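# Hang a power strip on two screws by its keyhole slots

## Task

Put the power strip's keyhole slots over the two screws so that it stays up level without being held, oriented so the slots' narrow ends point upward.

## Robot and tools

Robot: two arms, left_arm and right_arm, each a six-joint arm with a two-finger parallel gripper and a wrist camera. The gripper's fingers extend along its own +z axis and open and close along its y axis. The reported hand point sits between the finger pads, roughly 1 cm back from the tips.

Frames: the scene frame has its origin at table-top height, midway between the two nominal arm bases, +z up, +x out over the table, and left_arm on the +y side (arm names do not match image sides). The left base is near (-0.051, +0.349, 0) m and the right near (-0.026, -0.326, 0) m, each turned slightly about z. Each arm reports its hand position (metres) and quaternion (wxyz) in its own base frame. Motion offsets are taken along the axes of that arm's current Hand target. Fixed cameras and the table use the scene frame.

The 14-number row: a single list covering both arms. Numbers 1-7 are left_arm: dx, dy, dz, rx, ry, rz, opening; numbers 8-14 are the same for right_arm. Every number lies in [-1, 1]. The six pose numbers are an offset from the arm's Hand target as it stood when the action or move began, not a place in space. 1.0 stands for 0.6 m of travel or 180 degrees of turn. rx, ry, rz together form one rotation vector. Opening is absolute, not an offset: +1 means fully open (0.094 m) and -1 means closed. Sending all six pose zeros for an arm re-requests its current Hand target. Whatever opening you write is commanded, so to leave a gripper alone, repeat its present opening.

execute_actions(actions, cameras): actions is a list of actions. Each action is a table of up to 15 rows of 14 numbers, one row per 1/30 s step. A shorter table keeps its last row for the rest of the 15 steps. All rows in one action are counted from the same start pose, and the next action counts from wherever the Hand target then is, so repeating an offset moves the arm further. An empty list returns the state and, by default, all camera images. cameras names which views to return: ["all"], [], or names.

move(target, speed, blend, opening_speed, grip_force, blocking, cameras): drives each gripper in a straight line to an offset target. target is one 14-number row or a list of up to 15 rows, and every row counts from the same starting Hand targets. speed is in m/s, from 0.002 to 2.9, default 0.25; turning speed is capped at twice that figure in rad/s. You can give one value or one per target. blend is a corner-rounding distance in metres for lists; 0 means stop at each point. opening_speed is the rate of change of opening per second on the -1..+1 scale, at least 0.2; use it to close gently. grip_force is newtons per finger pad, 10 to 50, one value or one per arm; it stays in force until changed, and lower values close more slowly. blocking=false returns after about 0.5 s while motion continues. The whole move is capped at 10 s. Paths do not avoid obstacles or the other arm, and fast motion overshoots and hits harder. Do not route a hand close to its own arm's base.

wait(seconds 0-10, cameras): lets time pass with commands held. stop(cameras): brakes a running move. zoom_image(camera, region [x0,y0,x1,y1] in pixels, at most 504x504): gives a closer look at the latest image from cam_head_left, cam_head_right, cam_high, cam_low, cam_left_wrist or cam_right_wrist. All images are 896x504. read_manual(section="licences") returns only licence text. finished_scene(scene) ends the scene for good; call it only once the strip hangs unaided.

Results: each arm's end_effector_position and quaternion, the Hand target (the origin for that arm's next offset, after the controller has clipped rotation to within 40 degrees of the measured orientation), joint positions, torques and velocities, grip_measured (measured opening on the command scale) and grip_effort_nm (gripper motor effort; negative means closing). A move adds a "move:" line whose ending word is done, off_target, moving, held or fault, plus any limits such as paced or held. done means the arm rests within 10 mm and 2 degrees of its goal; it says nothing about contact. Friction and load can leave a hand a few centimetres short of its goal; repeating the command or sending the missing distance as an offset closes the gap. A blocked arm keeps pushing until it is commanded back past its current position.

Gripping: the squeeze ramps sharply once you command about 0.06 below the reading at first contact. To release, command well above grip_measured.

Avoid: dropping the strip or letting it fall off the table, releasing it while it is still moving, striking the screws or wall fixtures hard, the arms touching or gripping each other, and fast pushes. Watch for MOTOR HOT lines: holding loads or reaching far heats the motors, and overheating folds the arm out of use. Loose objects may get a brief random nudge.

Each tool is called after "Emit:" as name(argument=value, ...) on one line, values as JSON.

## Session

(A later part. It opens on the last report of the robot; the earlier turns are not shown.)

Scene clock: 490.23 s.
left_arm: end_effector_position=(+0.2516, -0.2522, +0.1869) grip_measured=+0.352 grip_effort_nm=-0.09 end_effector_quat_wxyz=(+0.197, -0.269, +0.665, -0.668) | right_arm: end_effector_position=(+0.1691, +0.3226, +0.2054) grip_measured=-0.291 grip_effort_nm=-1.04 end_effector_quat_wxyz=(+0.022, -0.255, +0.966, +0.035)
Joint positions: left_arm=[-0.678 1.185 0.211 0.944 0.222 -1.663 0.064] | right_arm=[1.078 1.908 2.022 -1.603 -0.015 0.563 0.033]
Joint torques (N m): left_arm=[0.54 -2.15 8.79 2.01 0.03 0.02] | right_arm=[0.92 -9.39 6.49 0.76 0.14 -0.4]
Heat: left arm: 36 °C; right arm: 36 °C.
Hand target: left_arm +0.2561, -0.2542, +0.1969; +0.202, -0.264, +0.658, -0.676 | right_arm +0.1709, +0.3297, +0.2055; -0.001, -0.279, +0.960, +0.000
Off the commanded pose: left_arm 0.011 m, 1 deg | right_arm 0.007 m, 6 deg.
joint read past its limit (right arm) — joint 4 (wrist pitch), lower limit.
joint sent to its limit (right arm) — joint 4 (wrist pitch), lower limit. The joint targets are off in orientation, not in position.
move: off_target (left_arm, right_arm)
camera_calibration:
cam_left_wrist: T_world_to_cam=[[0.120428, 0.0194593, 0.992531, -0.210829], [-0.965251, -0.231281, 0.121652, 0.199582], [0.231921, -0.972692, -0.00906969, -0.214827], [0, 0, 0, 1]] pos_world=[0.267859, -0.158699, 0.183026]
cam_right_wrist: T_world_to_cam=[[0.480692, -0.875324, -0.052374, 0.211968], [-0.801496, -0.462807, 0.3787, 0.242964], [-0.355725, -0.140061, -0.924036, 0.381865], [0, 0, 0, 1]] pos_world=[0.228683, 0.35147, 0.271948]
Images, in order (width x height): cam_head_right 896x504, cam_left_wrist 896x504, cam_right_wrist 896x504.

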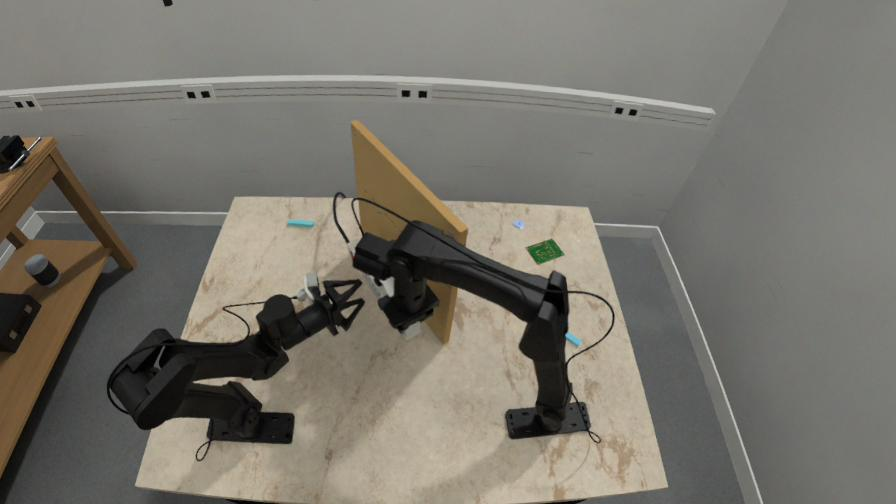

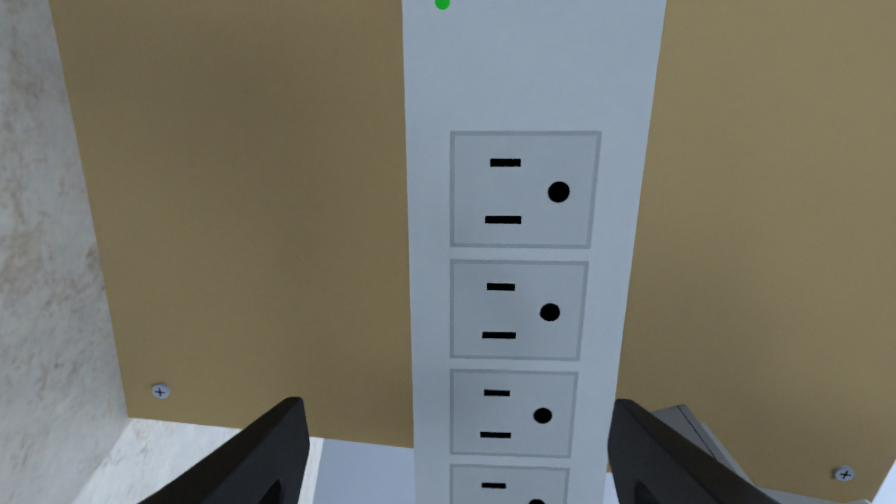

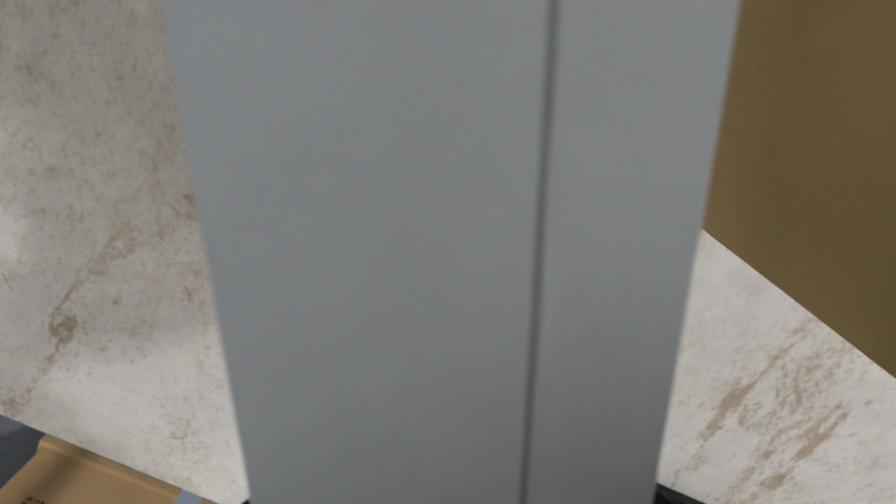

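Emit:
move(target=[0,-0.022,0.012,0,0,0,0.35,0,0,0,0,0,0,-0.5], speed=0.05, cameras=["cam_left_wrist"])

Scene clock: 496.57 s.
left_arm: end_effector_position=(+0.2589, -0.2581, +0.2000) grip_measured=+0.352 grip_effort_nm=-0.09 end_effector_quat_wxyz=(+0.198, -0.268, +0.662, -0.671) | right_arm: end_effector_position=(+0.1691, +0.3226, +0.2054) grip_measured=-0.291 grip_effort_nm=-1.04 end_effector_quat_wxyz=(+0.022, -0.255, +0.966, +0.035)
Joint positions: left_arm=[-0.678 1.185 0.268 0.895 0.222 -1.663 0.064] | right_arm=[1.078 1.908 2.022 -1.603 -0.015 0.563 0.033]
Joint torques (N m): left_arm=[0.29 -3.9 8.96 1.76 0 0.02] | right_arm=[0.79 -9.44 6.35 0.75 0.1 -0.42]
Heat: left arm: 38 °C; right arm: 36 °C.
Hand target: left_arm +0.2615, -0.2592, +0.2101; +0.202, -0.264, +0.658, -0.676 | right_arm +0.1709, +0.3297, +0.2055; -0.001, -0.279, +0.960, +0.000
Off the commanded pose: left_arm 0.010 m, 1 deg | right_arm 0.007 m, 6 deg.
joint read past its limit (right arm) — joint 4 (wrist pitch), lower limit.
joint sent to its limit (right arm) — joint 4 (wrist pitch), lower limit. The joint targets are off in orientation, not in position.
move: off_target (right_arm)
camera_calibration:
cam_left_wrist: T_world_to_cam=[[0.113991, 0.0246315, 0.993176, -0.221723], [-0.966111, -0.230292, 0.116596, 0.205166], [0.231593, -0.97281, -0.00245453, -0.223472], [0, 0, 0, 1]] pos_world=[0.275242, -0.164686, 0.195739]
Images, in order (width x height): cam_left_wrist 896x504.

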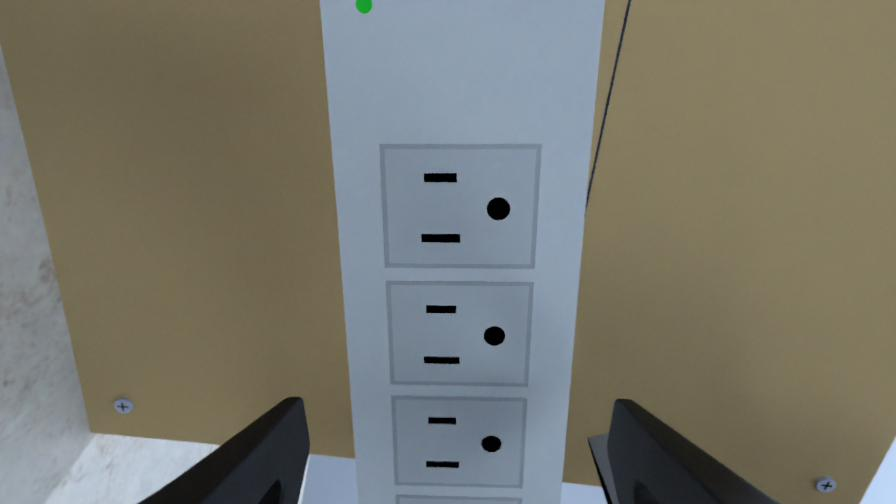

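Emit:
move(target=[-0.012,0,0.032,0,0,0,0.35,0,0,0,0,0,0,-0.5], speed=0.05, cameras=["cam_left_wrist"])

Scene clock: 500.10 s.
left_arm: end_effector_position=(+0.2742, -0.2678, +0.1997) grip_measured=+0.352 grip_effort_nm=-0.09 end_effector_quat_wxyz=(+0.197, -0.269, +0.664, -0.669) | right_arm: end_effector_position=(+0.1691, +0.3226, +0.2054) grip_measured=-0.291 grip_effort_nm=-1.04 end_effector_quat_wxyz=(+0.022, -0.255, +0.966, +0.035)
Joint positions: left_arm=[-0.668 1.28 0.328 0.924 0.232 -1.663 0.064] | right_arm=[1.078 1.908 2.022 -1.603 -0.015 0.563 0.033]
Joint torques (N m): left_arm=[0.58 -2.93 8.92 2.02 0.02 0.02] | right_arm=[0.87 -9.44 6.39 0.74 0.13 -0.42]
Heat: left arm: 38 °C; right arm: 36 °C.
Hand target: left_arm +0.2792, -0.2696, +0.2094; +0.202, -0.264, +0.658, -0.676 | right_arm +0.1709, +0.3297, +0.2055; -0.001, -0.279, +0.960, +0.000
Off the commanded pose: left_arm 0.011 m, 1 deg | right_arm 0.007 m, 6 deg.
joint read past its limit (right arm) — joint 4 (wrist pitch), lower limit.
joint sent to its limit (right arm) — joint 4 (wrist pitch), lower limit. The joint targets are off in orientation, not in position.
move: off_target (left_arm, right_arm)
camera_calibration:
cam_left_wrist: T_world_to_cam=[[0.119705, 0.0203598, 0.992601, -0.225513], [-0.965435, -0.230769, 0.121163, 0.216576], [0.231529, -0.972795, -0.00796825, -0.235267], [0, 0, 0, 1]] pos_world=[0.290556, -0.174296, 0.195729]
Images, in order (width x height): cam_left_wrist 896x504.

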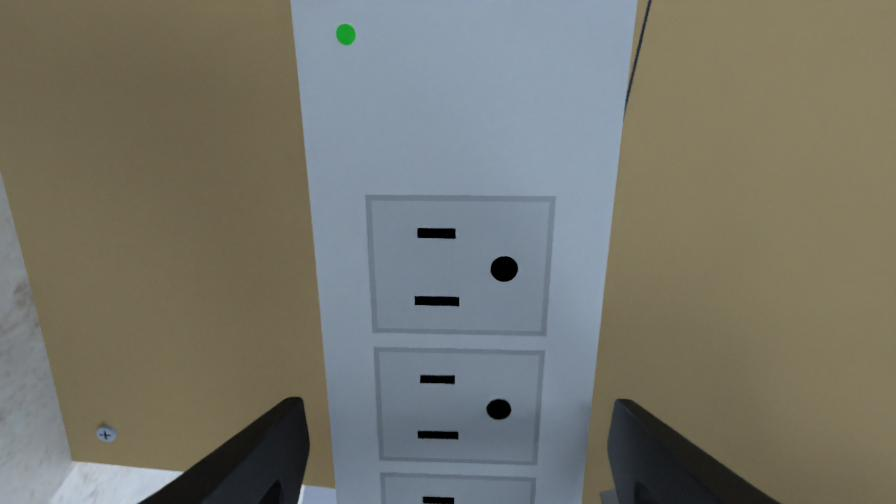

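Emit:
move(target=[[0,0,0.012,0,0,0,0.35,0,0,0,0,0,0,-0.5],[0,0,0.012,0,0,0,-0.4,0,0,0,0,0,0,-0.5]], speed=0.05, opening_speed=0.4, cameras=["cam_left_wrist"])

Scene clock: 505.73 s.
left_arm: end_effector_position=(+0.2797, -0.2721, +0.2001) grip_measured=+0.076 grip_effort_nm=-1.03 end_effector_quat_wxyz=(+0.197, -0.269, +0.664, -0.669) | right_arm: end_effector_position=(+0.1692, +0.3225, +0.2054) grip_measured=-0.291 grip_effort_nm=-1.04 end_effector_quat_wxyz=(+0.022, -0.255, +0.966, +0.035)
Joint positions: left_arm=[-0.668 1.316 0.351 0.937 0.232 -1.664 0.051] | right_arm=[1.078 1.908 2.022 -1.603 -0.015 0.563 0.033]
Joint torques (N m): left_arm=[-0.18 -3.15 8.87 2.02 -0.05 0.01] | right_arm=[0.87 -9.48 6.41 0.75 0.08 -0.44]
Heat: left arm: 39 °C; right arm: 36 °C.
Hand target: left_arm +0.2837, -0.2752, +0.2093; +0.202, -0.264, +0.658, -0.676 | right_arm +0.1710, +0.3297, +0.2055; -0.001, -0.279, +0.960, +0.000
Off the commanded pose: left_arm 0.011 m, 1 deg | right_arm 0.007 m, 6 deg.
joint read past its limit (right arm) — joint 4 (wrist pitch), lower limit.
joint sent to its limit (right arm) — joint 4 (wrist pitch), lower limit. The joint targets are off in orientation, not in position.
move: off_target (left_arm, right_arm); target 2's new opening was sent with left_arm's hand 0.011 m and 1 deg from that target
camera_calibration:
cam_left_wrist: T_world_to_cam=[[0.119183, 0.021257, 0.992645, -0.226078], [-0.965498, -0.230662, 0.120863, 0.220953], [0.231534, -0.972802, -0.00696737, -0.240918], [0, 0, 0, 1]] pos_world=[0.296055, -0.178594, 0.196031]
Images, in order (width x height): cam_left_wrist 896x504.

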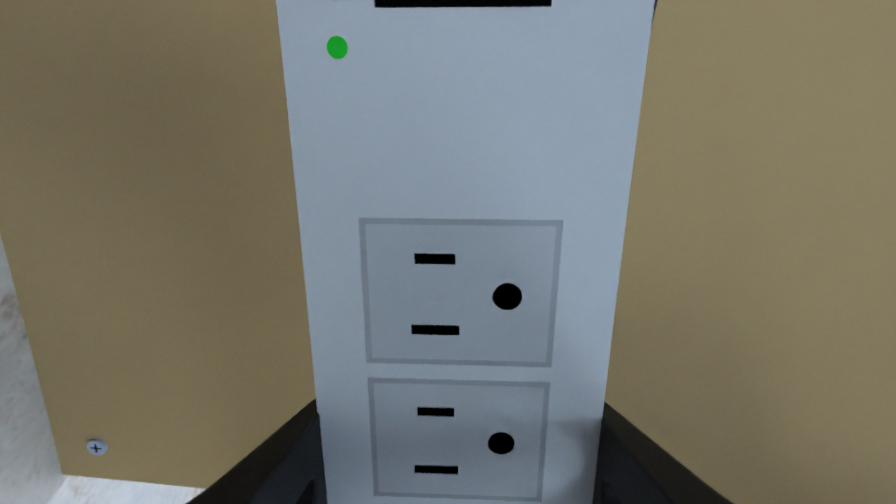

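Emit:
move(target=[[0,0,0,0,0,0,-0.4,0,0,0,0,0,0,0.1],[0,0,0,0,0,0,-0.4,0,0,-0.13,0,0,0,0.1]], speed=0.08, opening_speed=0.5, cameras=["cam_left_wrist","cam_right_wrist","cam_head_right"])

Scene clock: 512.23 s.
left_arm: end_effector_position=(+0.2797, -0.2719, +0.1825) grip_measured=+0.076 grip_effort_nm=-1.02 end_effector_quat_wxyz=(+0.183, -0.284, +0.682, -0.649) | right_arm: end_effector_position=(+0.1703, +0.3275, +0.2618) grip_measured=+0.097 grip_effort_nm=0.15 end_effector_quat_wxyz=(+0.091, -0.269, +0.953, +0.104)
Joint positions: left_arm=[-0.668 1.326 0.351 0.882 0.231 -1.669 0.051] | right_arm=[1.083 1.815 2.107 -1.588 -0.012 0.535 0.052]
Joint torques (N m): left_arm=[-0.23 -4.46 8.62 2.58 -0.04 0.07] | right_arm=[0.49 -11.14 9.36 0.94 0.08 -0.11]
Heat: left arm: 40 °C; right arm: 36 °C.
Hand target: left_arm +0.2837, -0.2752, +0.2093; +0.202, -0.264, +0.658, -0.676 | right_arm +0.1711, +0.3297, +0.2836; +0.000, -0.279, +0.960, +0.000
Off the commanded pose: left_arm 0.027 m, 5 deg | right_arm 0.022 m, 16 deg.
joint read past its limit (right arm) — joint 4 (wrist pitch), lower limit.
joint sent to its limit (right arm) — joint 4 (wrist pitch), lower limit. The joint targets are off in orientation, not in position.
move: off_target (left_arm, right_arm)
camera_calibration:
cam_left_wrist: T_world_to_cam=[[0.174466, -0.0161903, 0.98453, -0.232823], [-0.957227, -0.237173, 0.165727, 0.210813], [0.230821, -0.971332, -0.0568764, -0.231244], [0, 0, 0, 1]] pos_world=[0.295791, -0.178385, 0.181131]
cam_right_wrist: T_world_to_cam=[[0.517969, -0.842572, -0.147581, 0.226644], [-0.815024, -0.5385, 0.213904, 0.294999], [-0.259702, 0.00948637, -0.965642, 0.380687], [0, 0, 0, 1]] pos_world=[0.221901, 0.34621, 0.337954]
Images, in order (width x height): cam_head_right 896x504, cam_left_wrist 896x504, cam_right_wrist 896x504.

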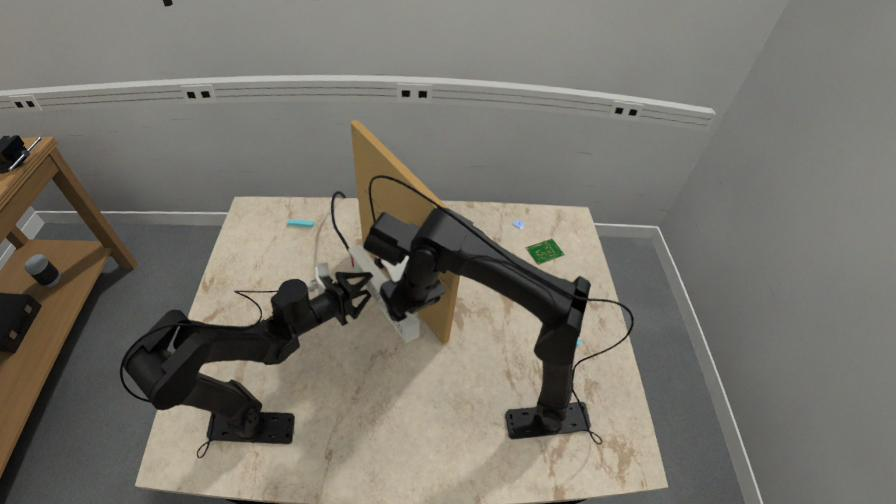

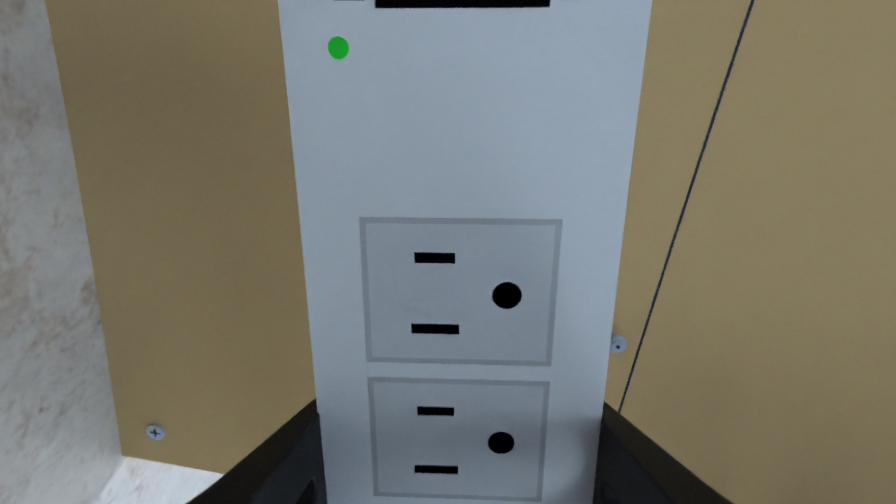

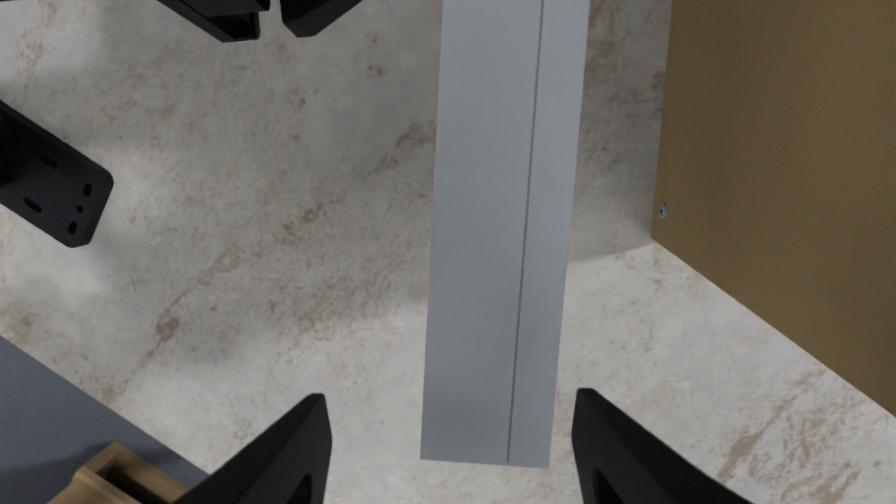

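Emit:
move(target=[[0,-0.13,0,0,0,0,-0.4,0.228,-0.013,0,0,0,0,0.1],[0,-0.13,0,0,0,0.5,-0.4,0.228,-0.013,0,0,0,0,0.1]], speed=0.2, cameras=["cam_left_wrist","cam_head_right"])

Scene clock: 528.47 s.
left_arm: end_effector_position=(+0.2848, -0.2633, +0.2216) grip_measured=+0.076 grip_effort_nm=-1.03 end_effector_quat_wxyz=(+0.543, +0.267, +0.730, -0.318) | right_arm: end_effector_position=(+0.0609, +0.2520, +0.2833) grip_measured=+0.097 grip_effort_nm=0.15 end_effector_quat_wxyz=(+0.088, -0.280, +0.944, +0.150)
Joint positions: left_arm=[-0.641 1.13 0.555 0.36 0.234 -0.128 0.051] | right_arm=[1.33 1.361 1.719 -1.579 0.001 0.754 0.052]
Joint torques (N m): left_arm=[-0.03 -6.52 11.47 3.28 0.19 0.37] | right_arm=[0.06 -4.94 5.11 1.02 -0.01 0.11]
Heat: left arm: 46 °C; right arm: 37 °C.
Hand target: left_arm +0.2894, -0.2712, +0.2871; +0.621, +0.278, +0.652, -0.335 | right_arm +0.0598, +0.2498, +0.2837; -0.001, -0.279, +0.960, +0.000
Off the commanded pose: left_arm 0.066 m, 13 deg | right_arm 0.002 m, 20 deg.
joint read past its limit (right arm) — joint 4 (wrist pitch), lower limit.
joint sent to its limit (right arm) — joint 4 (wrist pitch), lower limit. The joint targets are off in orientation, not in position.
move: off_target (left_arm, right_arm)
camera_calibration:
cam_left_wrist: T_world_to_cam=[[-0.713166, -0.678885, 0.17467, -0.0142938], [-0.520739, 0.34626, -0.780343, 0.450274], [0.469282, -0.647472, -0.600462, -0.0839741], [0, 0, 0, 1]] pos_world=[0.263689, -0.219986, 0.303442]
Images, in order (width x height): cam_head_right 896x504, cam_left_wrist 896x504.

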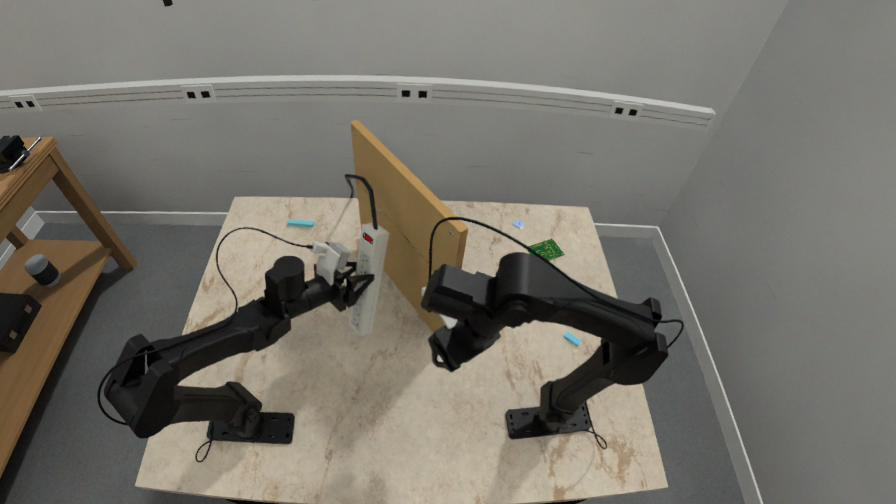

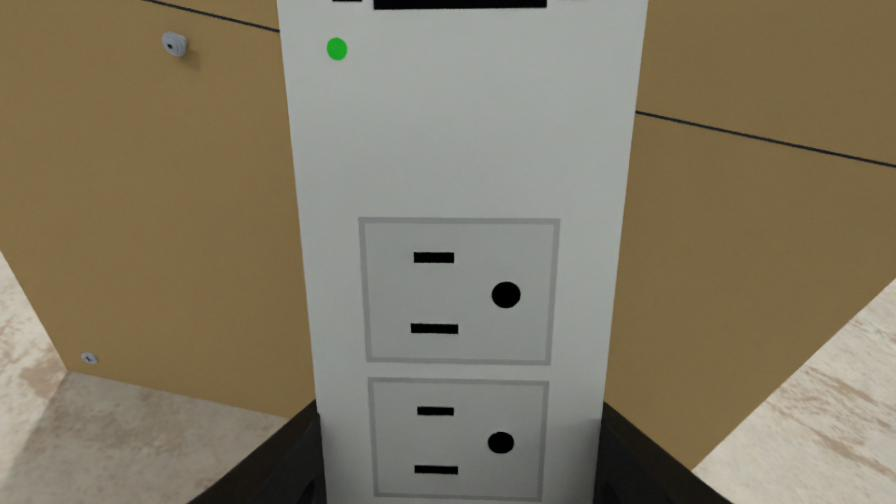

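Emit:
move(target=[0,0,0,0,0,0.47,-0.4,0,0,0,0,0,0,0.1], speed=0.25, cameras=["cam_left_wrist","cam_head_right","cam_head_left"])

Scene clock: 537.37 s.
left_arm: end_effector_position=(+0.2848, -0.2612, +0.2335) grip_measured=+0.076 grip_effort_nm=-1.03 end_effector_quat_wxyz=(+0.625, +0.684, +0.344, +0.151) | right_arm: end_effector_position=(+0.0609, +0.2520, +0.2833) grip_measured=+0.097 grip_effort_nm=0.15 end_effector_quat_wxyz=(+0.088, -0.280, +0.944, +0.150)
Joint positions: left_arm=[-0.641 1.108 0.555 0.376 0.224 1.382 0.051] | right_arm=[1.33 1.361 1.719 -1.579 0.001 0.754 0.052]
Joint torques (N m): left_arm=[0.29 -3.95 11.71 3.16 0.34 0.07] | right_arm=[0.17 -5.19 5.22 0.99 0.01 0.09]
Heat: left arm: 51 °C; right arm: 36 °C.
Hand target: left_arm +0.2894, -0.2711, +0.2871; +0.685, +0.644, +0.295, +0.170 | right_arm +0.0598, +0.2498, +0.2837; -0.001, -0.279, +0.960, +0.000
Off the commanded pose: left_arm 0.055 m, 10 deg | right_arm 0.002 m, 20 deg.
joint read past its limit (right arm) — joint 4 (wrist pitch), lower limit.
joint sent to its limit (right arm) — joint 4 (wrist pitch), lower limit. The joint targets are off in orientation, not in position.
move: off_target (left_arm, right_arm)
camera_calibration:
cam_left_wrist: T_world_to_cam=[[-0.267651, -0.0465763, -0.962389, 0.288871], [0.375835, 0.914664, -0.14879, 0.204392], [0.887193, -0.401523, -0.227306, -0.217373], [0, 0, 0, 1]] pos_world=[0.193351, -0.260776, 0.259008]
Images, in order (width x height): cam_head_left 896x504, cam_head_right 896x504, cam_left_wrist 896x504.

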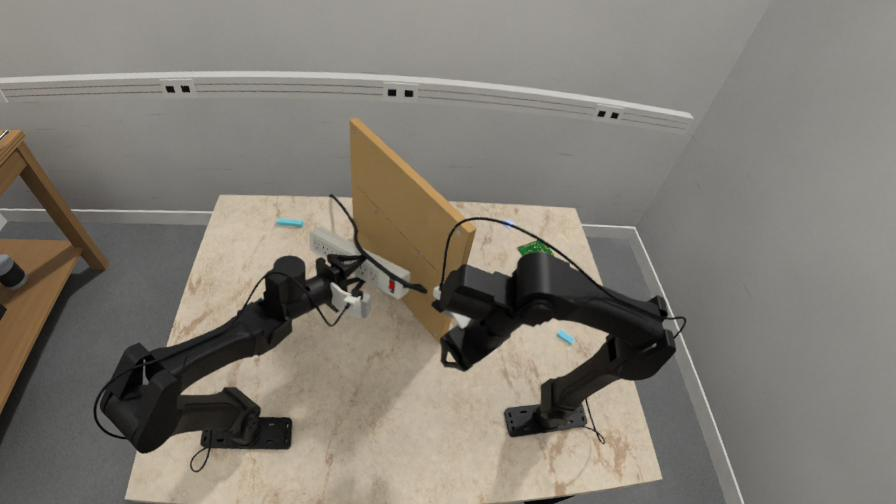

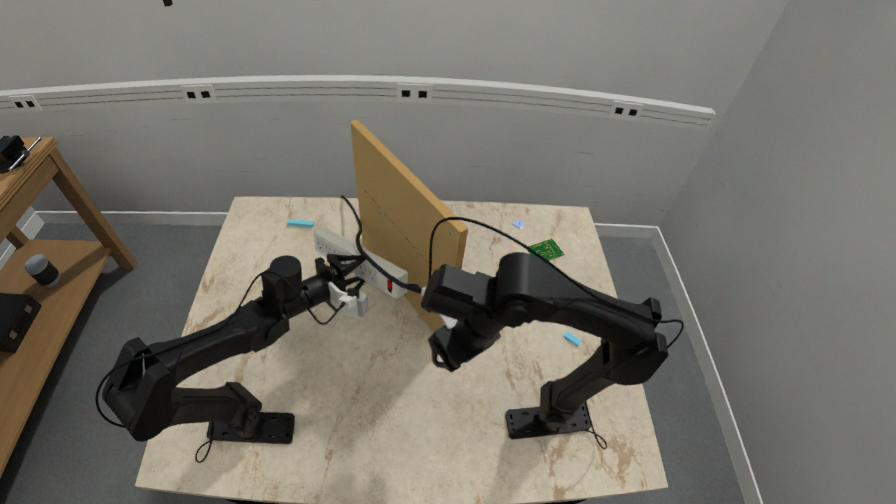

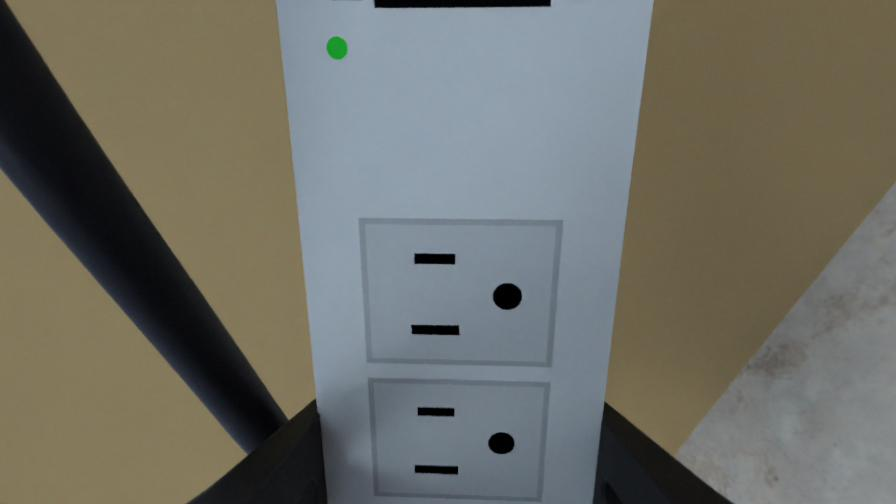

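Emit:
move(target=[0.064,-0.076,0.058,-0.04,-0.018,0.059,-0.4,0,0,0,0,0,0,0.1], speed=0.12, cameras=["cam_left_wrist","cam_head_right"])

Scene clock: 569.80 s.
left_arm: end_effector_position=(+0.3358, -0.2774, +0.1993) grip_measured=+0.076 grip_effort_nm=-1.03 end_effector_quat_wxyz=(+0.673, +0.665, +0.245, +0.209) | right_arm: end_effector_position=(+0.0609, +0.2520, +0.2833) grip_measured=+0.097 grip_effort_nm=0.15 end_effector_quat_wxyz=(+0.088, -0.280, +0.944, +0.150)
Joint positions: left_arm=[-0.54 1.562 0.517 1.039 0.376 1.521 0.051] | right_arm=[1.33 1.361 1.719 -1.579 0.001 0.754 0.052]
Joint torques (N m): left_arm=[0.17 -6.15 7.3 3.16 0.24 0.03] | right_arm=[0.1 -4.97 5.12 1.01 0 0.11]
Heat: left arm: 56 °C; right arm: 35 °C.
Hand target: left_arm +0.3339, -0.2800, +0.2351; +0.713, +0.629, +0.203, +0.232 | right_arm +0.0598, +0.2498, +0.2837; -0.001, -0.279, +0.960, +0.000
Off the commanded pose: left_arm 0.036 m, 8 deg | right_arm 0.002 m, 20 deg.
joint read past its limit (right arm) — joint 4 (wrist pitch), lower limit.
joint sent to its limit (right arm) — joint 4 (wrist pitch), lower limit. The joint targets are off in orientation, not in position.
move: off_target (left_arm, right_arm)
camera_calibration:
cam_left_wrist: T_world_to_cam=[[-0.0319583, -0.0559519, -0.997922, 0.19412], [0.459163, 0.886016, -0.0643822, 0.142307], [0.887777, -0.460266, -0.00262458, -0.338182], [0, 0, 0, 1]] pos_world=[0.241092, -0.270879, 0.201992]
Images, in order (width x height): cam_head_right 896x504, cam_left_wrist 896x504.

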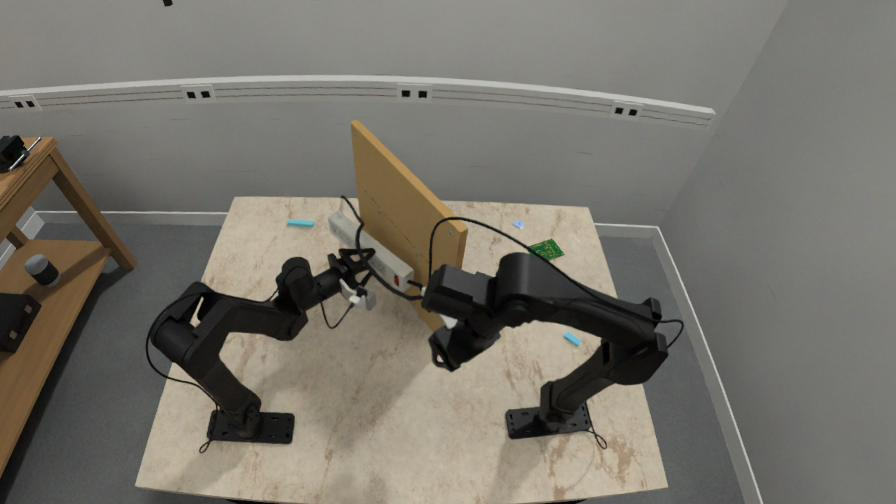

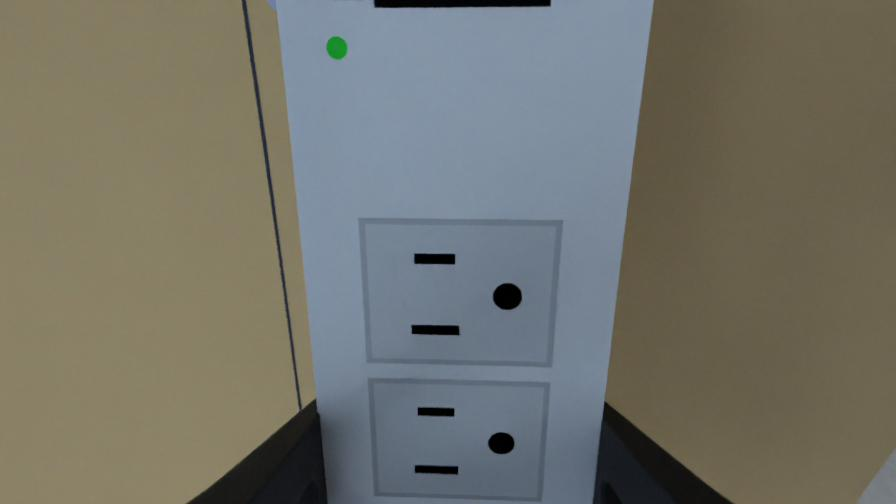

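Emit:
move(target=[0,0.078,0.010,0,-0.012,0.017,-0.4,0,0,0,0,0,0,0.1], speed=0.08, cameras=["cam_head_left","cam_left_wrist"])

Scene clock: 595.00 s.
left_arm: end_effector_position=(+0.3343, -0.2766, +0.2273) grip_measured=+0.076 grip_effort_nm=-1.03 end_effector_quat_wxyz=(+0.668, +0.680, +0.223, +0.206) | right_arm: end_effector_position=(+0.0609, +0.2520, +0.2833) grip_measured=+0.097 grip_effort_nm=0.15 end_effector_quat_wxyz=(+0.088, -0.280, +0.944, +0.150)
Joint positions: left_arm=[-0.517 1.453 0.589 0.839 0.437 1.564 0.051] | right_arm=[1.33 1.361 1.719 -1.579 0.001 0.754 0.052]
Joint torques (N m): left_arm=[0.13 -8.57 11.04 2.74 0.22 0.09] | right_arm=[0.24 -5.2 5.16 0.96 -0.02 0.07]
Heat: left arm: 61 °C; right arm: 35 °C.
Hand target: left_arm +0.3338, -0.2801, +0.2823; +0.711, +0.639, +0.173, +0.239 | right_arm +0.0598, +0.2498, +0.2837; -0.001, -0.279, +0.960, +0.000
Off the commanded pose: left_arm 0.055 m, 10 deg | right_arm 0.002 m, 20 deg.
joint read past its limit (right arm) — joint 4 (wrist pitch), lower limit.
joint sent to its limit (right arm) — joint 4 (wrist pitch), lower limit. The joint targets are off in orientation, not in position.
move: off_target (left_arm, right_arm)
camera_calibration:
cam_left_wrist: T_world_to_cam=[[-0.0163615, -0.0207352, -0.999651, 0.227044], [0.49397, 0.869087, -0.0261119, 0.119074], [0.869325, -0.494225, -0.00397702, -0.339368], [0, 0, 0, 1]] pos_world=[0.239917, -0.266502, 0.228724]
Images, in order (width x height): cam_head_left 896x504, cam_left_wrist 896x504.

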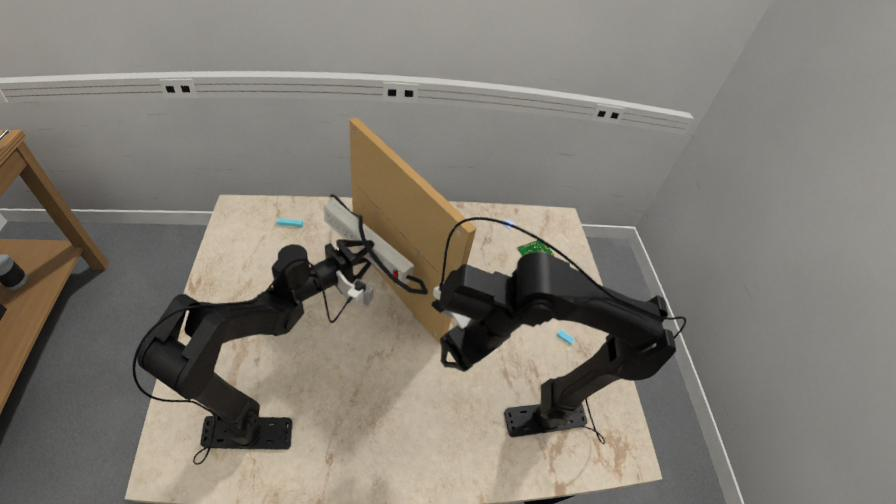

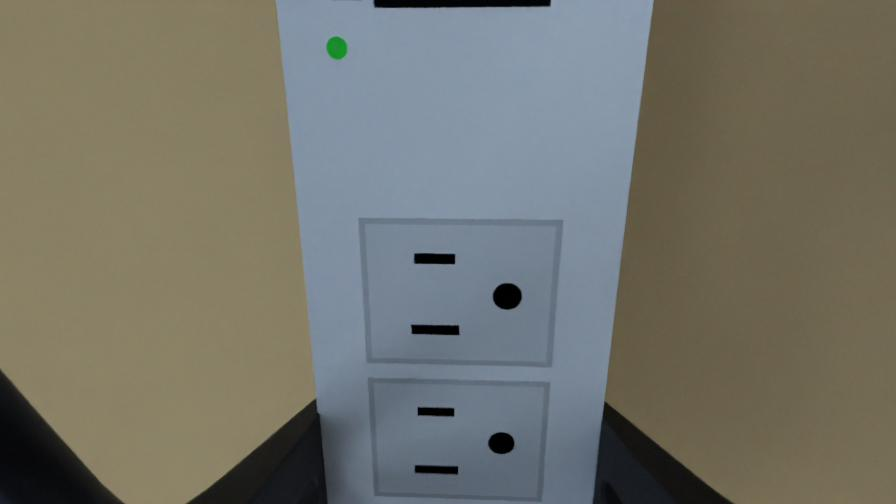

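Emit:
move(target=[0,0.031,0.004,-0.010,0,0.008,-0.4,0,0,0,0,0,0,0.1], speed=0.08)

Scene clock: 599.47 s.
left_arm: end_effector_position=(+0.3341, -0.2766, +0.2392) grip_measured=+0.076 grip_effort_nm=-1.03 end_effector_quat_wxyz=(+0.671, +0.677, +0.217, +0.212) | right_arm: end_effector_position=(+0.0609, +0.2520, +0.2833) grip_measured=+0.097 grip_effort_nm=0.15 end_effector_quat_wxyz=(+0.088, -0.280, +0.944, +0.150)
Joint positions: left_arm=[-0.517 1.428 0.608 0.809 0.438 1.571 0.051] | right_arm=[1.33 1.361 1.719 -1.579 0.001 0.754 0.052]
Joint torques (N m): left_arm=[-0.25 -8.61 11.77 2.85 0.18 0.08] | right_arm=[0.14 -5.09 5.14 1 -0.02 0.12]
Heat: left arm: 60 °C; right arm: 35 °C.
Hand target: left_arm +0.3329, -0.2808, +0.3009; +0.717, +0.630, +0.161, +0.251 | right_arm +0.0598, +0.2498, +0.2837; -0.001, -0.279, +0.960, +0.000
Off the commanded pose: left_arm 0.062 m, 11 deg | right_arm 0.002 m, 20 deg.
joint read past its limit (right arm) — joint 4 (wrist pitch), lower limit.
joint sent to its limit (right arm) — joint 4 (wrist pitch), lower limit. The joint targets are off in orientation, not in position.
move: off_target (left_arm, right_arm)

Emit:
move(target=[0,0.008,0.060,0,0,0,-0.4,0,0,0,0,0,0,0.1], speed=0.06, cameras=["cam_low","cam_left_wrist"])

Scene clock: 604.53 s.
left_arm: end_effector_position=(+0.3514, -0.2994, +0.2603) grip_measured=+0.076 grip_effort_nm=-1.03 end_effector_quat_wxyz=(+0.676, +0.671, +0.210, +0.221) | right_arm: end_effector_position=(+0.0609, +0.2520, +0.2833) grip_measured=+0.097 grip_effort_nm=0.15 end_effector_quat_wxyz=(+0.088, -0.280, +0.944, +0.150)
Joint positions: left_arm=[-0.557 1.497 0.74 0.771 0.396 1.578 0.051] | right_arm=[1.33 1.361 1.719 -1.579 0.001 0.754 0.052]
Joint torques (N m): left_arm=[-1.4 -6.41 12.45 2.86 0.08 0.11] | right_arm=[0.12 -5.07 5.11 1.01 0 0.11]
Heat: left arm: 61 °C; right arm: 35 °C.
Hand target: left_arm +0.3519, -0.3100, +0.3112; +0.717, +0.630, +0.161, +0.251 | right_arm +0.0598, +0.2498, +0.2837; -0.001, -0.279, +0.960, +0.000
Off the commanded pose: left_arm 0.052 m, 9 deg | right_arm 0.002 m, 20 deg.
joint read past its limit (right arm) — joint 4 (wrist pitch), lower limit.
joint sent to its limit (right arm) — joint 4 (wrist pitch), lower limit. The joint targets are off in orientation, not in position.
move: off_target (left_arm, right_arm)
camera_calibration:
cam_left_wrist: T_world_to_cam=[[0.0290324, -0.0324546, -0.999051, 0.240256], [0.493581, 0.869589, -0.0139055, 0.128397], [0.869215, -0.492709, 0.0412652, -0.37663], [0, 0, 0, 1]] pos_world=[0.257023, -0.289425, 0.257355]
Images, in order (width x height): cam_low 896x504, cam_left_wrist 896x504.

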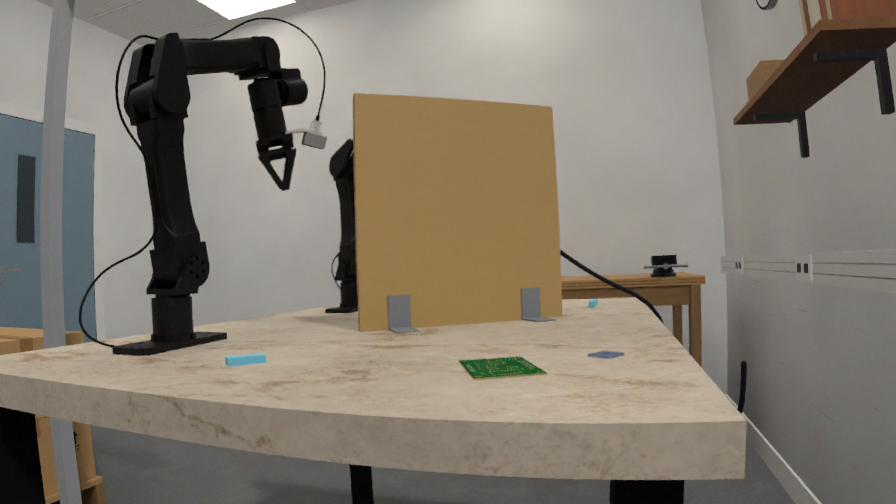

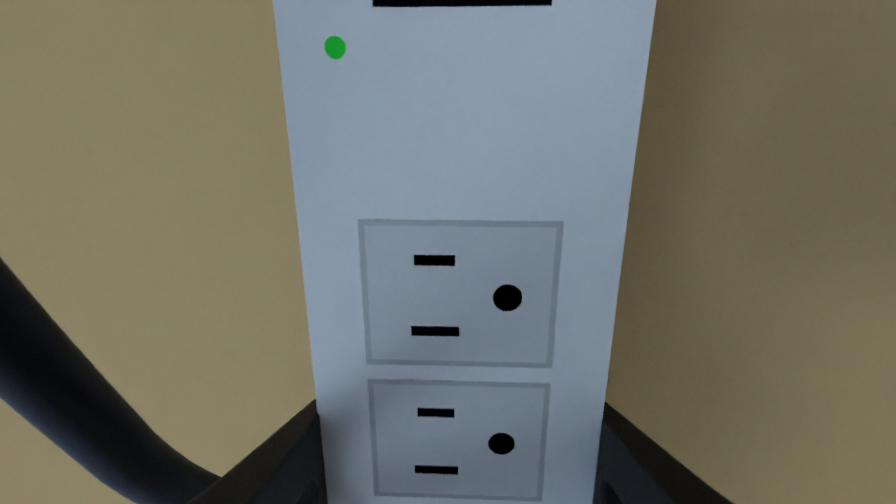

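Emit:
move(target=[-0.006,-0.026,-0.004,0.004,0,-0.004,-0.4,0,0,0,0,0,0,0.1], speed=0.05)

Scene clock: 609.13 s.
left_arm: end_effector_position=(+0.3516, -0.3028, +0.2573) grip_measured=+0.076 grip_effort_nm=-1.03 end_effector_quat_wxyz=(+0.678, +0.671, +0.205, +0.218) | right_arm: end_effector_position=(+0.0609, +0.2520, +0.2833) grip_measured=+0.097 grip_effort_nm=0.15 end_effector_quat_wxyz=(+0.088, -0.280, +0.944, +0.150)
Joint positions: left_arm=[-0.56 1.516 0.74 0.794 0.402 1.578 0.051] | right_arm=[1.33 1.361 1.719 -1.579 0.001 0.754 0.052]
Joint torques (N m): left_arm=[-1.74 -5.9 9.84 3.02 -0.05 0.05] | right_arm=[0.12 -4.94 5.2 1 -0.02 0.09]
Heat: left arm: 61 °C; right arm: 35 °C.
Hand target: left_arm +0.3501, -0.3113, +0.2953; +0.715, +0.633, +0.167, +0.246 | right_arm +0.0598, +0.2498, +0.2837; -0.001, -0.279, +0.960, +0.000
Off the commanded pose: left_arm 0.039 m, 8 deg | right_arm 0.002 m, 20 deg.
joint read past its limit (right arm) — joint 4 (wrist pitch), lower limit.
joint sent to its limit (right arm) — joint 4 (wrist pitch), lower limit. The joint targets are off in orientation, not in position.
move: off_target (left_arm, right_arm)

Emit:
move(target=[-0.005,-0.021,-0.003,0,-0.004,-0.003,-0.4,0,0,0,0,0,0,0.1], speed=0.05)

Scene clock: 611.47 s.
left_arm: end_effector_position=(+0.3507, -0.3062, +0.2541) grip_measured=+0.076 grip_effort_nm=-1.03 end_effector_quat_wxyz=(+0.687, +0.666, +0.196, +0.214) | right_arm: end_effector_position=(+0.0609, +0.2520, +0.2833) grip_measured=+0.097 grip_effort_nm=0.15 end_effector_quat_wxyz=(+0.088, -0.280, +0.944, +0.150)
Joint positions: left_arm=[-0.56 1.547 0.729 0.858 0.422 1.569 0.051] | right_arm=[1.33 1.361 1.719 -1.579 0.001 0.754 0.052]
Joint torques (N m): left_arm=[-1.73 -5.78 8.42 2.95 -0.12 0.05] | right_arm=[0.1 -5.08 5.18 0.99 -0.01 0.09]
Heat: left arm: 61 °C; right arm: 35 °C.
Hand target: left_arm +0.3484, -0.3125, +0.2822; +0.717, +0.634, +0.165, +0.238 | right_arm +0.0598, +0.2498, +0.2837; -0.001, -0.279, +0.960, +0.000
Off the commanded pose: left_arm 0.029 m, 7 deg | right_arm 0.002 m, 20 deg.
joint read past its limit (right arm) — joint 4 (wrist pitch), lower limit.
joint sent to its limit (right arm) — joint 4 (wrist pitch), lower limit. The joint targets are off in orientation, not in position.
move: off_target (left_arm, right_arm)

Emit:
move(target=[0,-0.018,-0.004,0.008,0,0,-0.4,0,0,0,0,0,0,0.1], speed=0.05)

Scene clock: 614.57 s.
left_arm: end_effector_position=(+0.3496, -0.3069, +0.2512) grip_measured=+0.076 grip_effort_nm=-1.02 end_effector_quat_wxyz=(+0.689, +0.666, +0.193, +0.211) | right_arm: end_effector_position=(+0.0609, +0.2520, +0.2833) grip_measured=+0.097 grip_effort_nm=0.15 end_effector_quat_wxyz=(+0.088, -0.280, +0.944, +0.150)
Joint positions: left_arm=[-0.56 1.556 0.722 0.876 0.43 1.569 0.051] | right_arm=[1.33 1.361 1.719 -1.579 0.001 0.754 0.052]
Joint torques (N m): left_arm=[-1.47 -5.68 7.87 2.73 -0.18 0.14] | right_arm=[0.14 -5.08 5.08 0.98 0.02 0.1]
Heat: left arm: 62 °C; right arm: 35 °C.
Hand target: left_arm +0.3486, -0.3114, +0.2711; +0.709, +0.643, +0.168, +0.236 | right_arm +0.0598, +0.2498, +0.2837; -0.001, -0.279, +0.960, +0.000
Off the commanded pose: left_arm 0.021 m, 5 deg | right_arm 0.002 m, 20 deg.
joint read past its limit (right arm) — joint 4 (wrist pitch), lower limit.
joint sent to its limit (right arm) — joint 4 (wrist pitch), lower limit. The joint targets are off in orientation, not in position.
move: off_target (left_arm, right_arm)

Emit:
move(target=[0.006,-0.014,-0.002,0.016,0.012,-0.005,-0.4,0,0,0,0,0,0,0.1], speed=0.05)

Scene clock: 617.87 s.
left_arm: end_effector_position=(+0.3498, -0.3075, +0.2486) grip_measured=+0.076 grip_effort_nm=-1.03 end_effector_quat_wxyz=(+0.685, +0.669, +0.197, +0.211) | right_arm: end_effector_position=(+0.0609, +0.2520, +0.2833) grip_measured=+0.097 grip_effort_nm=0.15 end_effector_quat_wxyz=(+0.088, -0.280, +0.944, +0.150)
Joint positions: left_arm=[-0.565 1.556 0.722 0.865 0.42 1.571 0.051] | right_arm=[1.33 1.361 1.719 -1.579 0.001 0.754 0.052]
Joint torques (N m): left_arm=[-1.84 -7.05 8.06 2.14 -0.53 0.16] | right_arm=[-0.02 -5.07 5.15 0.98 -0.01 0.11]
Heat: left arm: 62 °C; right arm: 35 °C.
Hand target: left_arm +0.3519, -0.3090, +0.2630; +0.691, +0.655, +0.192, +0.238 | right_arm +0.0598, +0.2498, +0.2837; -0.001, -0.279, +0.960, +0.000
Off the commanded pose: left_arm 0.015 m, 4 deg | right_arm 0.002 m, 20 deg.
joint read past its limit (right arm) — joint 4 (wrist pitch), lower limit.
joint sent to its limit (right arm) — joint 4 (wrist pitch), lower limit. The joint targets are off in orientation, not in position.
move: off_target (left_arm, right_arm)

Emit:
move(target=[0.005,-0.004,0.02,0.012,0.008,-0.004,-0.4,0,0,0,0,0,0,0.1], speed=0.03, cameras=["cam_head_left","cam_left_wrist"])

Emit:
zoom_image(camera="cam_head_left", region=[300, 180, 480, 300])

Scene clock: 622.27 s.
left_arm: end_effector_position=(+0.3516, -0.3095, +0.2417) grip_measured=+0.076 grip_effort_nm=-1.03 end_effector_quat_wxyz=(+0.673, +0.676, +0.211, +0.213) | right_arm: end_effector_position=(+0.0609, +0.2520, +0.2833) grip_measured=+0.097 grip_effort_nm=0.15 end_effector_quat_wxyz=(+0.088, -0.280, +0.944, +0.150)
Joint positions: left_arm=[-0.58 1.556 0.728 0.824 0.382 1.576 0.051] | right_arm=[1.33 1.361 1.719 -1.579 0.001 0.754 0.052]
Joint torques (N m): left_arm=[-2.19 -5.74 12.14 1.83 -0.6 0.12] | right_arm=[0.13 -5.12 5.23 0.98 -0.02 0.1]
Heat: left arm: 60 °C; right arm: 35 °C.
Hand target: left_arm +0.3615, -0.3170, +0.2615; +0.678, +0.663, +0.210, +0.238 | right_arm +0.0598, +0.2498, +0.2837; -0.001, -0.279, +0.960, +0.000
Off the commanded pose: left_arm 0.023 m, 3 deg | right_arm 0.002 m, 20 deg.
joint read past its limit (right arm) — joint 4 (wrist pitch), lower limit.
joint sent to its limit (right arm) — joint 4 (wrist pitch), lower limit. The joint targets are off in orientation, not in position.
move: off_target (left_arm, right_arm)
camera_calibration:
cam_left_wrist: T_world_to_cam=[[0.0123689, -0.0242706, -0.999629, 0.229888], [0.501656, 0.86494, -0.0147932, 0.132702], [0.864979, -0.501287, 0.0228739, -0.377693], [0, 0, 0, 1]] pos_world=[0.257282, -0.298532, 0.240405]
Images, in order (width x height): cam_head_left 896x504, cam_left_wrist 896x504.

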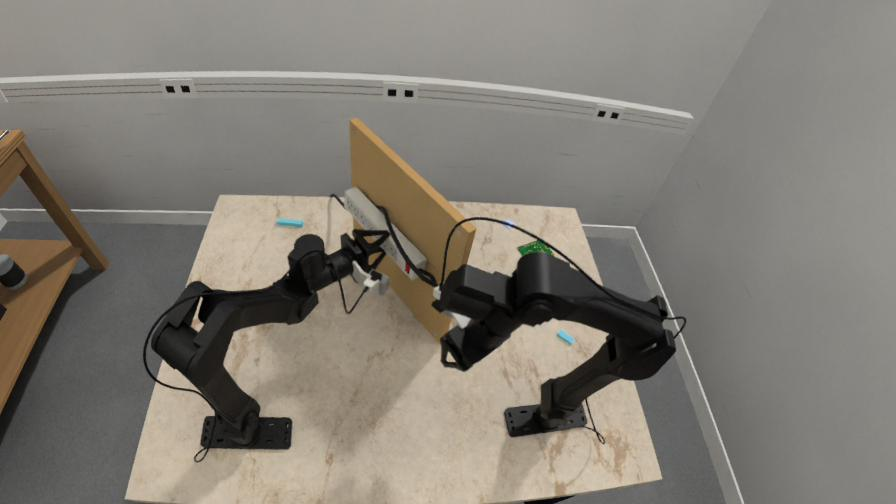

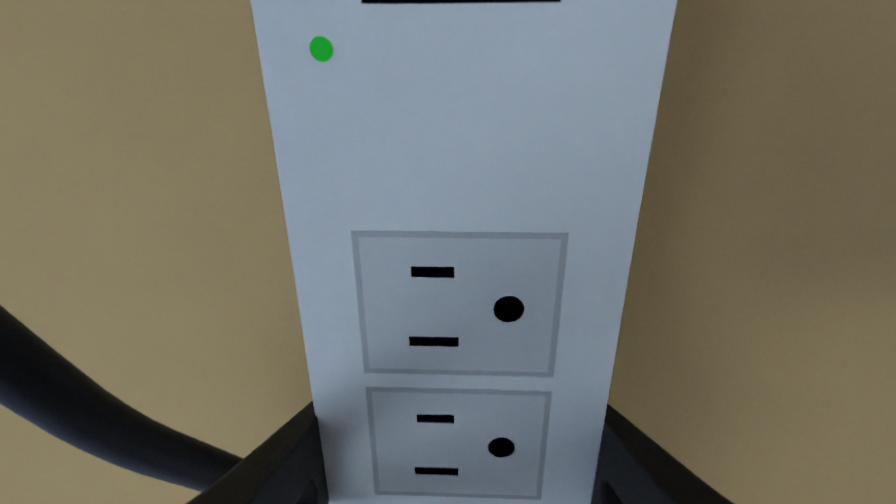

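Scaled by 2.800 from the camera's 896x504 image, which has a finer 1280x720 frame.

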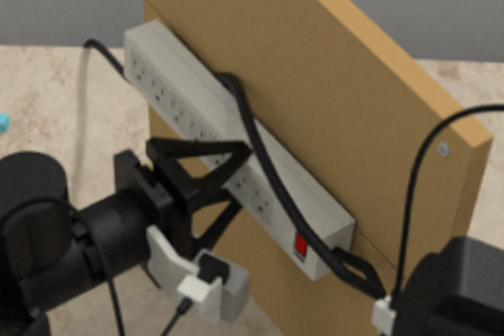

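Emit:
move(target=[0.006,0.012,0,0,0,-0.001,-0.4,0,0,0,0,0,0,0.1], speed=0.03)

Scene clock: 628.77 s.
left_arm: end_effector_position=(+0.3517, -0.3096, +0.2424) grip_measured=+0.076 grip_effort_nm=-1.03 end_effector_quat_wxyz=(+0.668, +0.682, +0.213, +0.211) | right_arm: end_effector_position=(+0.0609, +0.2520, +0.2833) grip_measured=+0.097 grip_effort_nm=0.15 end_effector_quat_wxyz=(+0.088, -0.280, +0.944, +0.150)
Joint positions: left_arm=[-0.58 1.545 0.74 0.783 0.382 1.582 0.051] | right_arm=[1.33 1.361 1.719 -1.579 0.001 0.754 0.052]
Joint torques (N m): left_arm=[-1.14 -6.05 12.81 1.89 -0.5 0.04] | right_arm=[0.17 -5.05 5.09 0.99 -0.02 0.11]
Heat: left arm: 58 °C; right arm: 35 °C.
Hand target: left_arm +0.3641, -0.3148, +0.2689; +0.678, +0.663, +0.211, +0.237 | right_arm +0.0598, +0.2498, +0.2837; -0.001, -0.279, +0.960, +0.000
Off the commanded pose: left_arm 0.030 m, 4 deg | right_arm 0.002 m, 20 deg.
joint read past its limit (right arm) — joint 4 (wrist pitch), lower limit.
joint sent to its limit (right arm) — joint 4 (wrist pitch), lower limit. The joint targets are off in orientation, not in position.
move: off_target (left_arm, right_arm)

Emit:
move(target=[0.009,0.010,0.004,-0.007,0,0.004,-0.4,0,0,0,0,0,0,0.1], speed=0.03)

Scene clock: 631.27 s.
left_arm: end_effector_position=(+0.3517, -0.3095, +0.2432) grip_measured=+0.076 grip_effort_nm=-1.03 end_effector_quat_wxyz=(+0.667, +0.684, +0.209, +0.207) | right_arm: end_effector_position=(+0.0609, +0.2520, +0.2833) grip_measured=+0.097 grip_effort_nm=0.15 end_effector_quat_wxyz=(+0.088, -0.280, +0.944, +0.150)
Joint positions: left_arm=[-0.573 1.543 0.747 0.77 0.4 1.585 0.051] | right_arm=[1.33 1.361 1.719 -1.579 0.001 0.754 0.052]
Joint torques (N m): left_arm=[-0.4 -5.19 13.29 2.23 -0.54 0.05] | right_arm=[0.1 -5.03 5.08 1.02 -0.03 0.1]
Heat: left arm: 57 °C; right arm: 35 °C.
Hand target: left_arm +0.3694, -0.3134, +0.2752; +0.684, +0.657, +0.204, +0.244 | right_arm +0.0598, +0.2498, +0.2837; -0.001, -0.279, +0.960, +0.000
Off the commanded pose: left_arm 0.037 m, 6 deg | right_arm 0.002 m, 20 deg.
joint read past its limit (right arm) — joint 4 (wrist pitch), lower limit.
joint sent to its limit (right arm) — joint 4 (wrist pitch), lower limit. The joint targets are off in orientation, not in position.
move: off_target (left_arm, right_arm)


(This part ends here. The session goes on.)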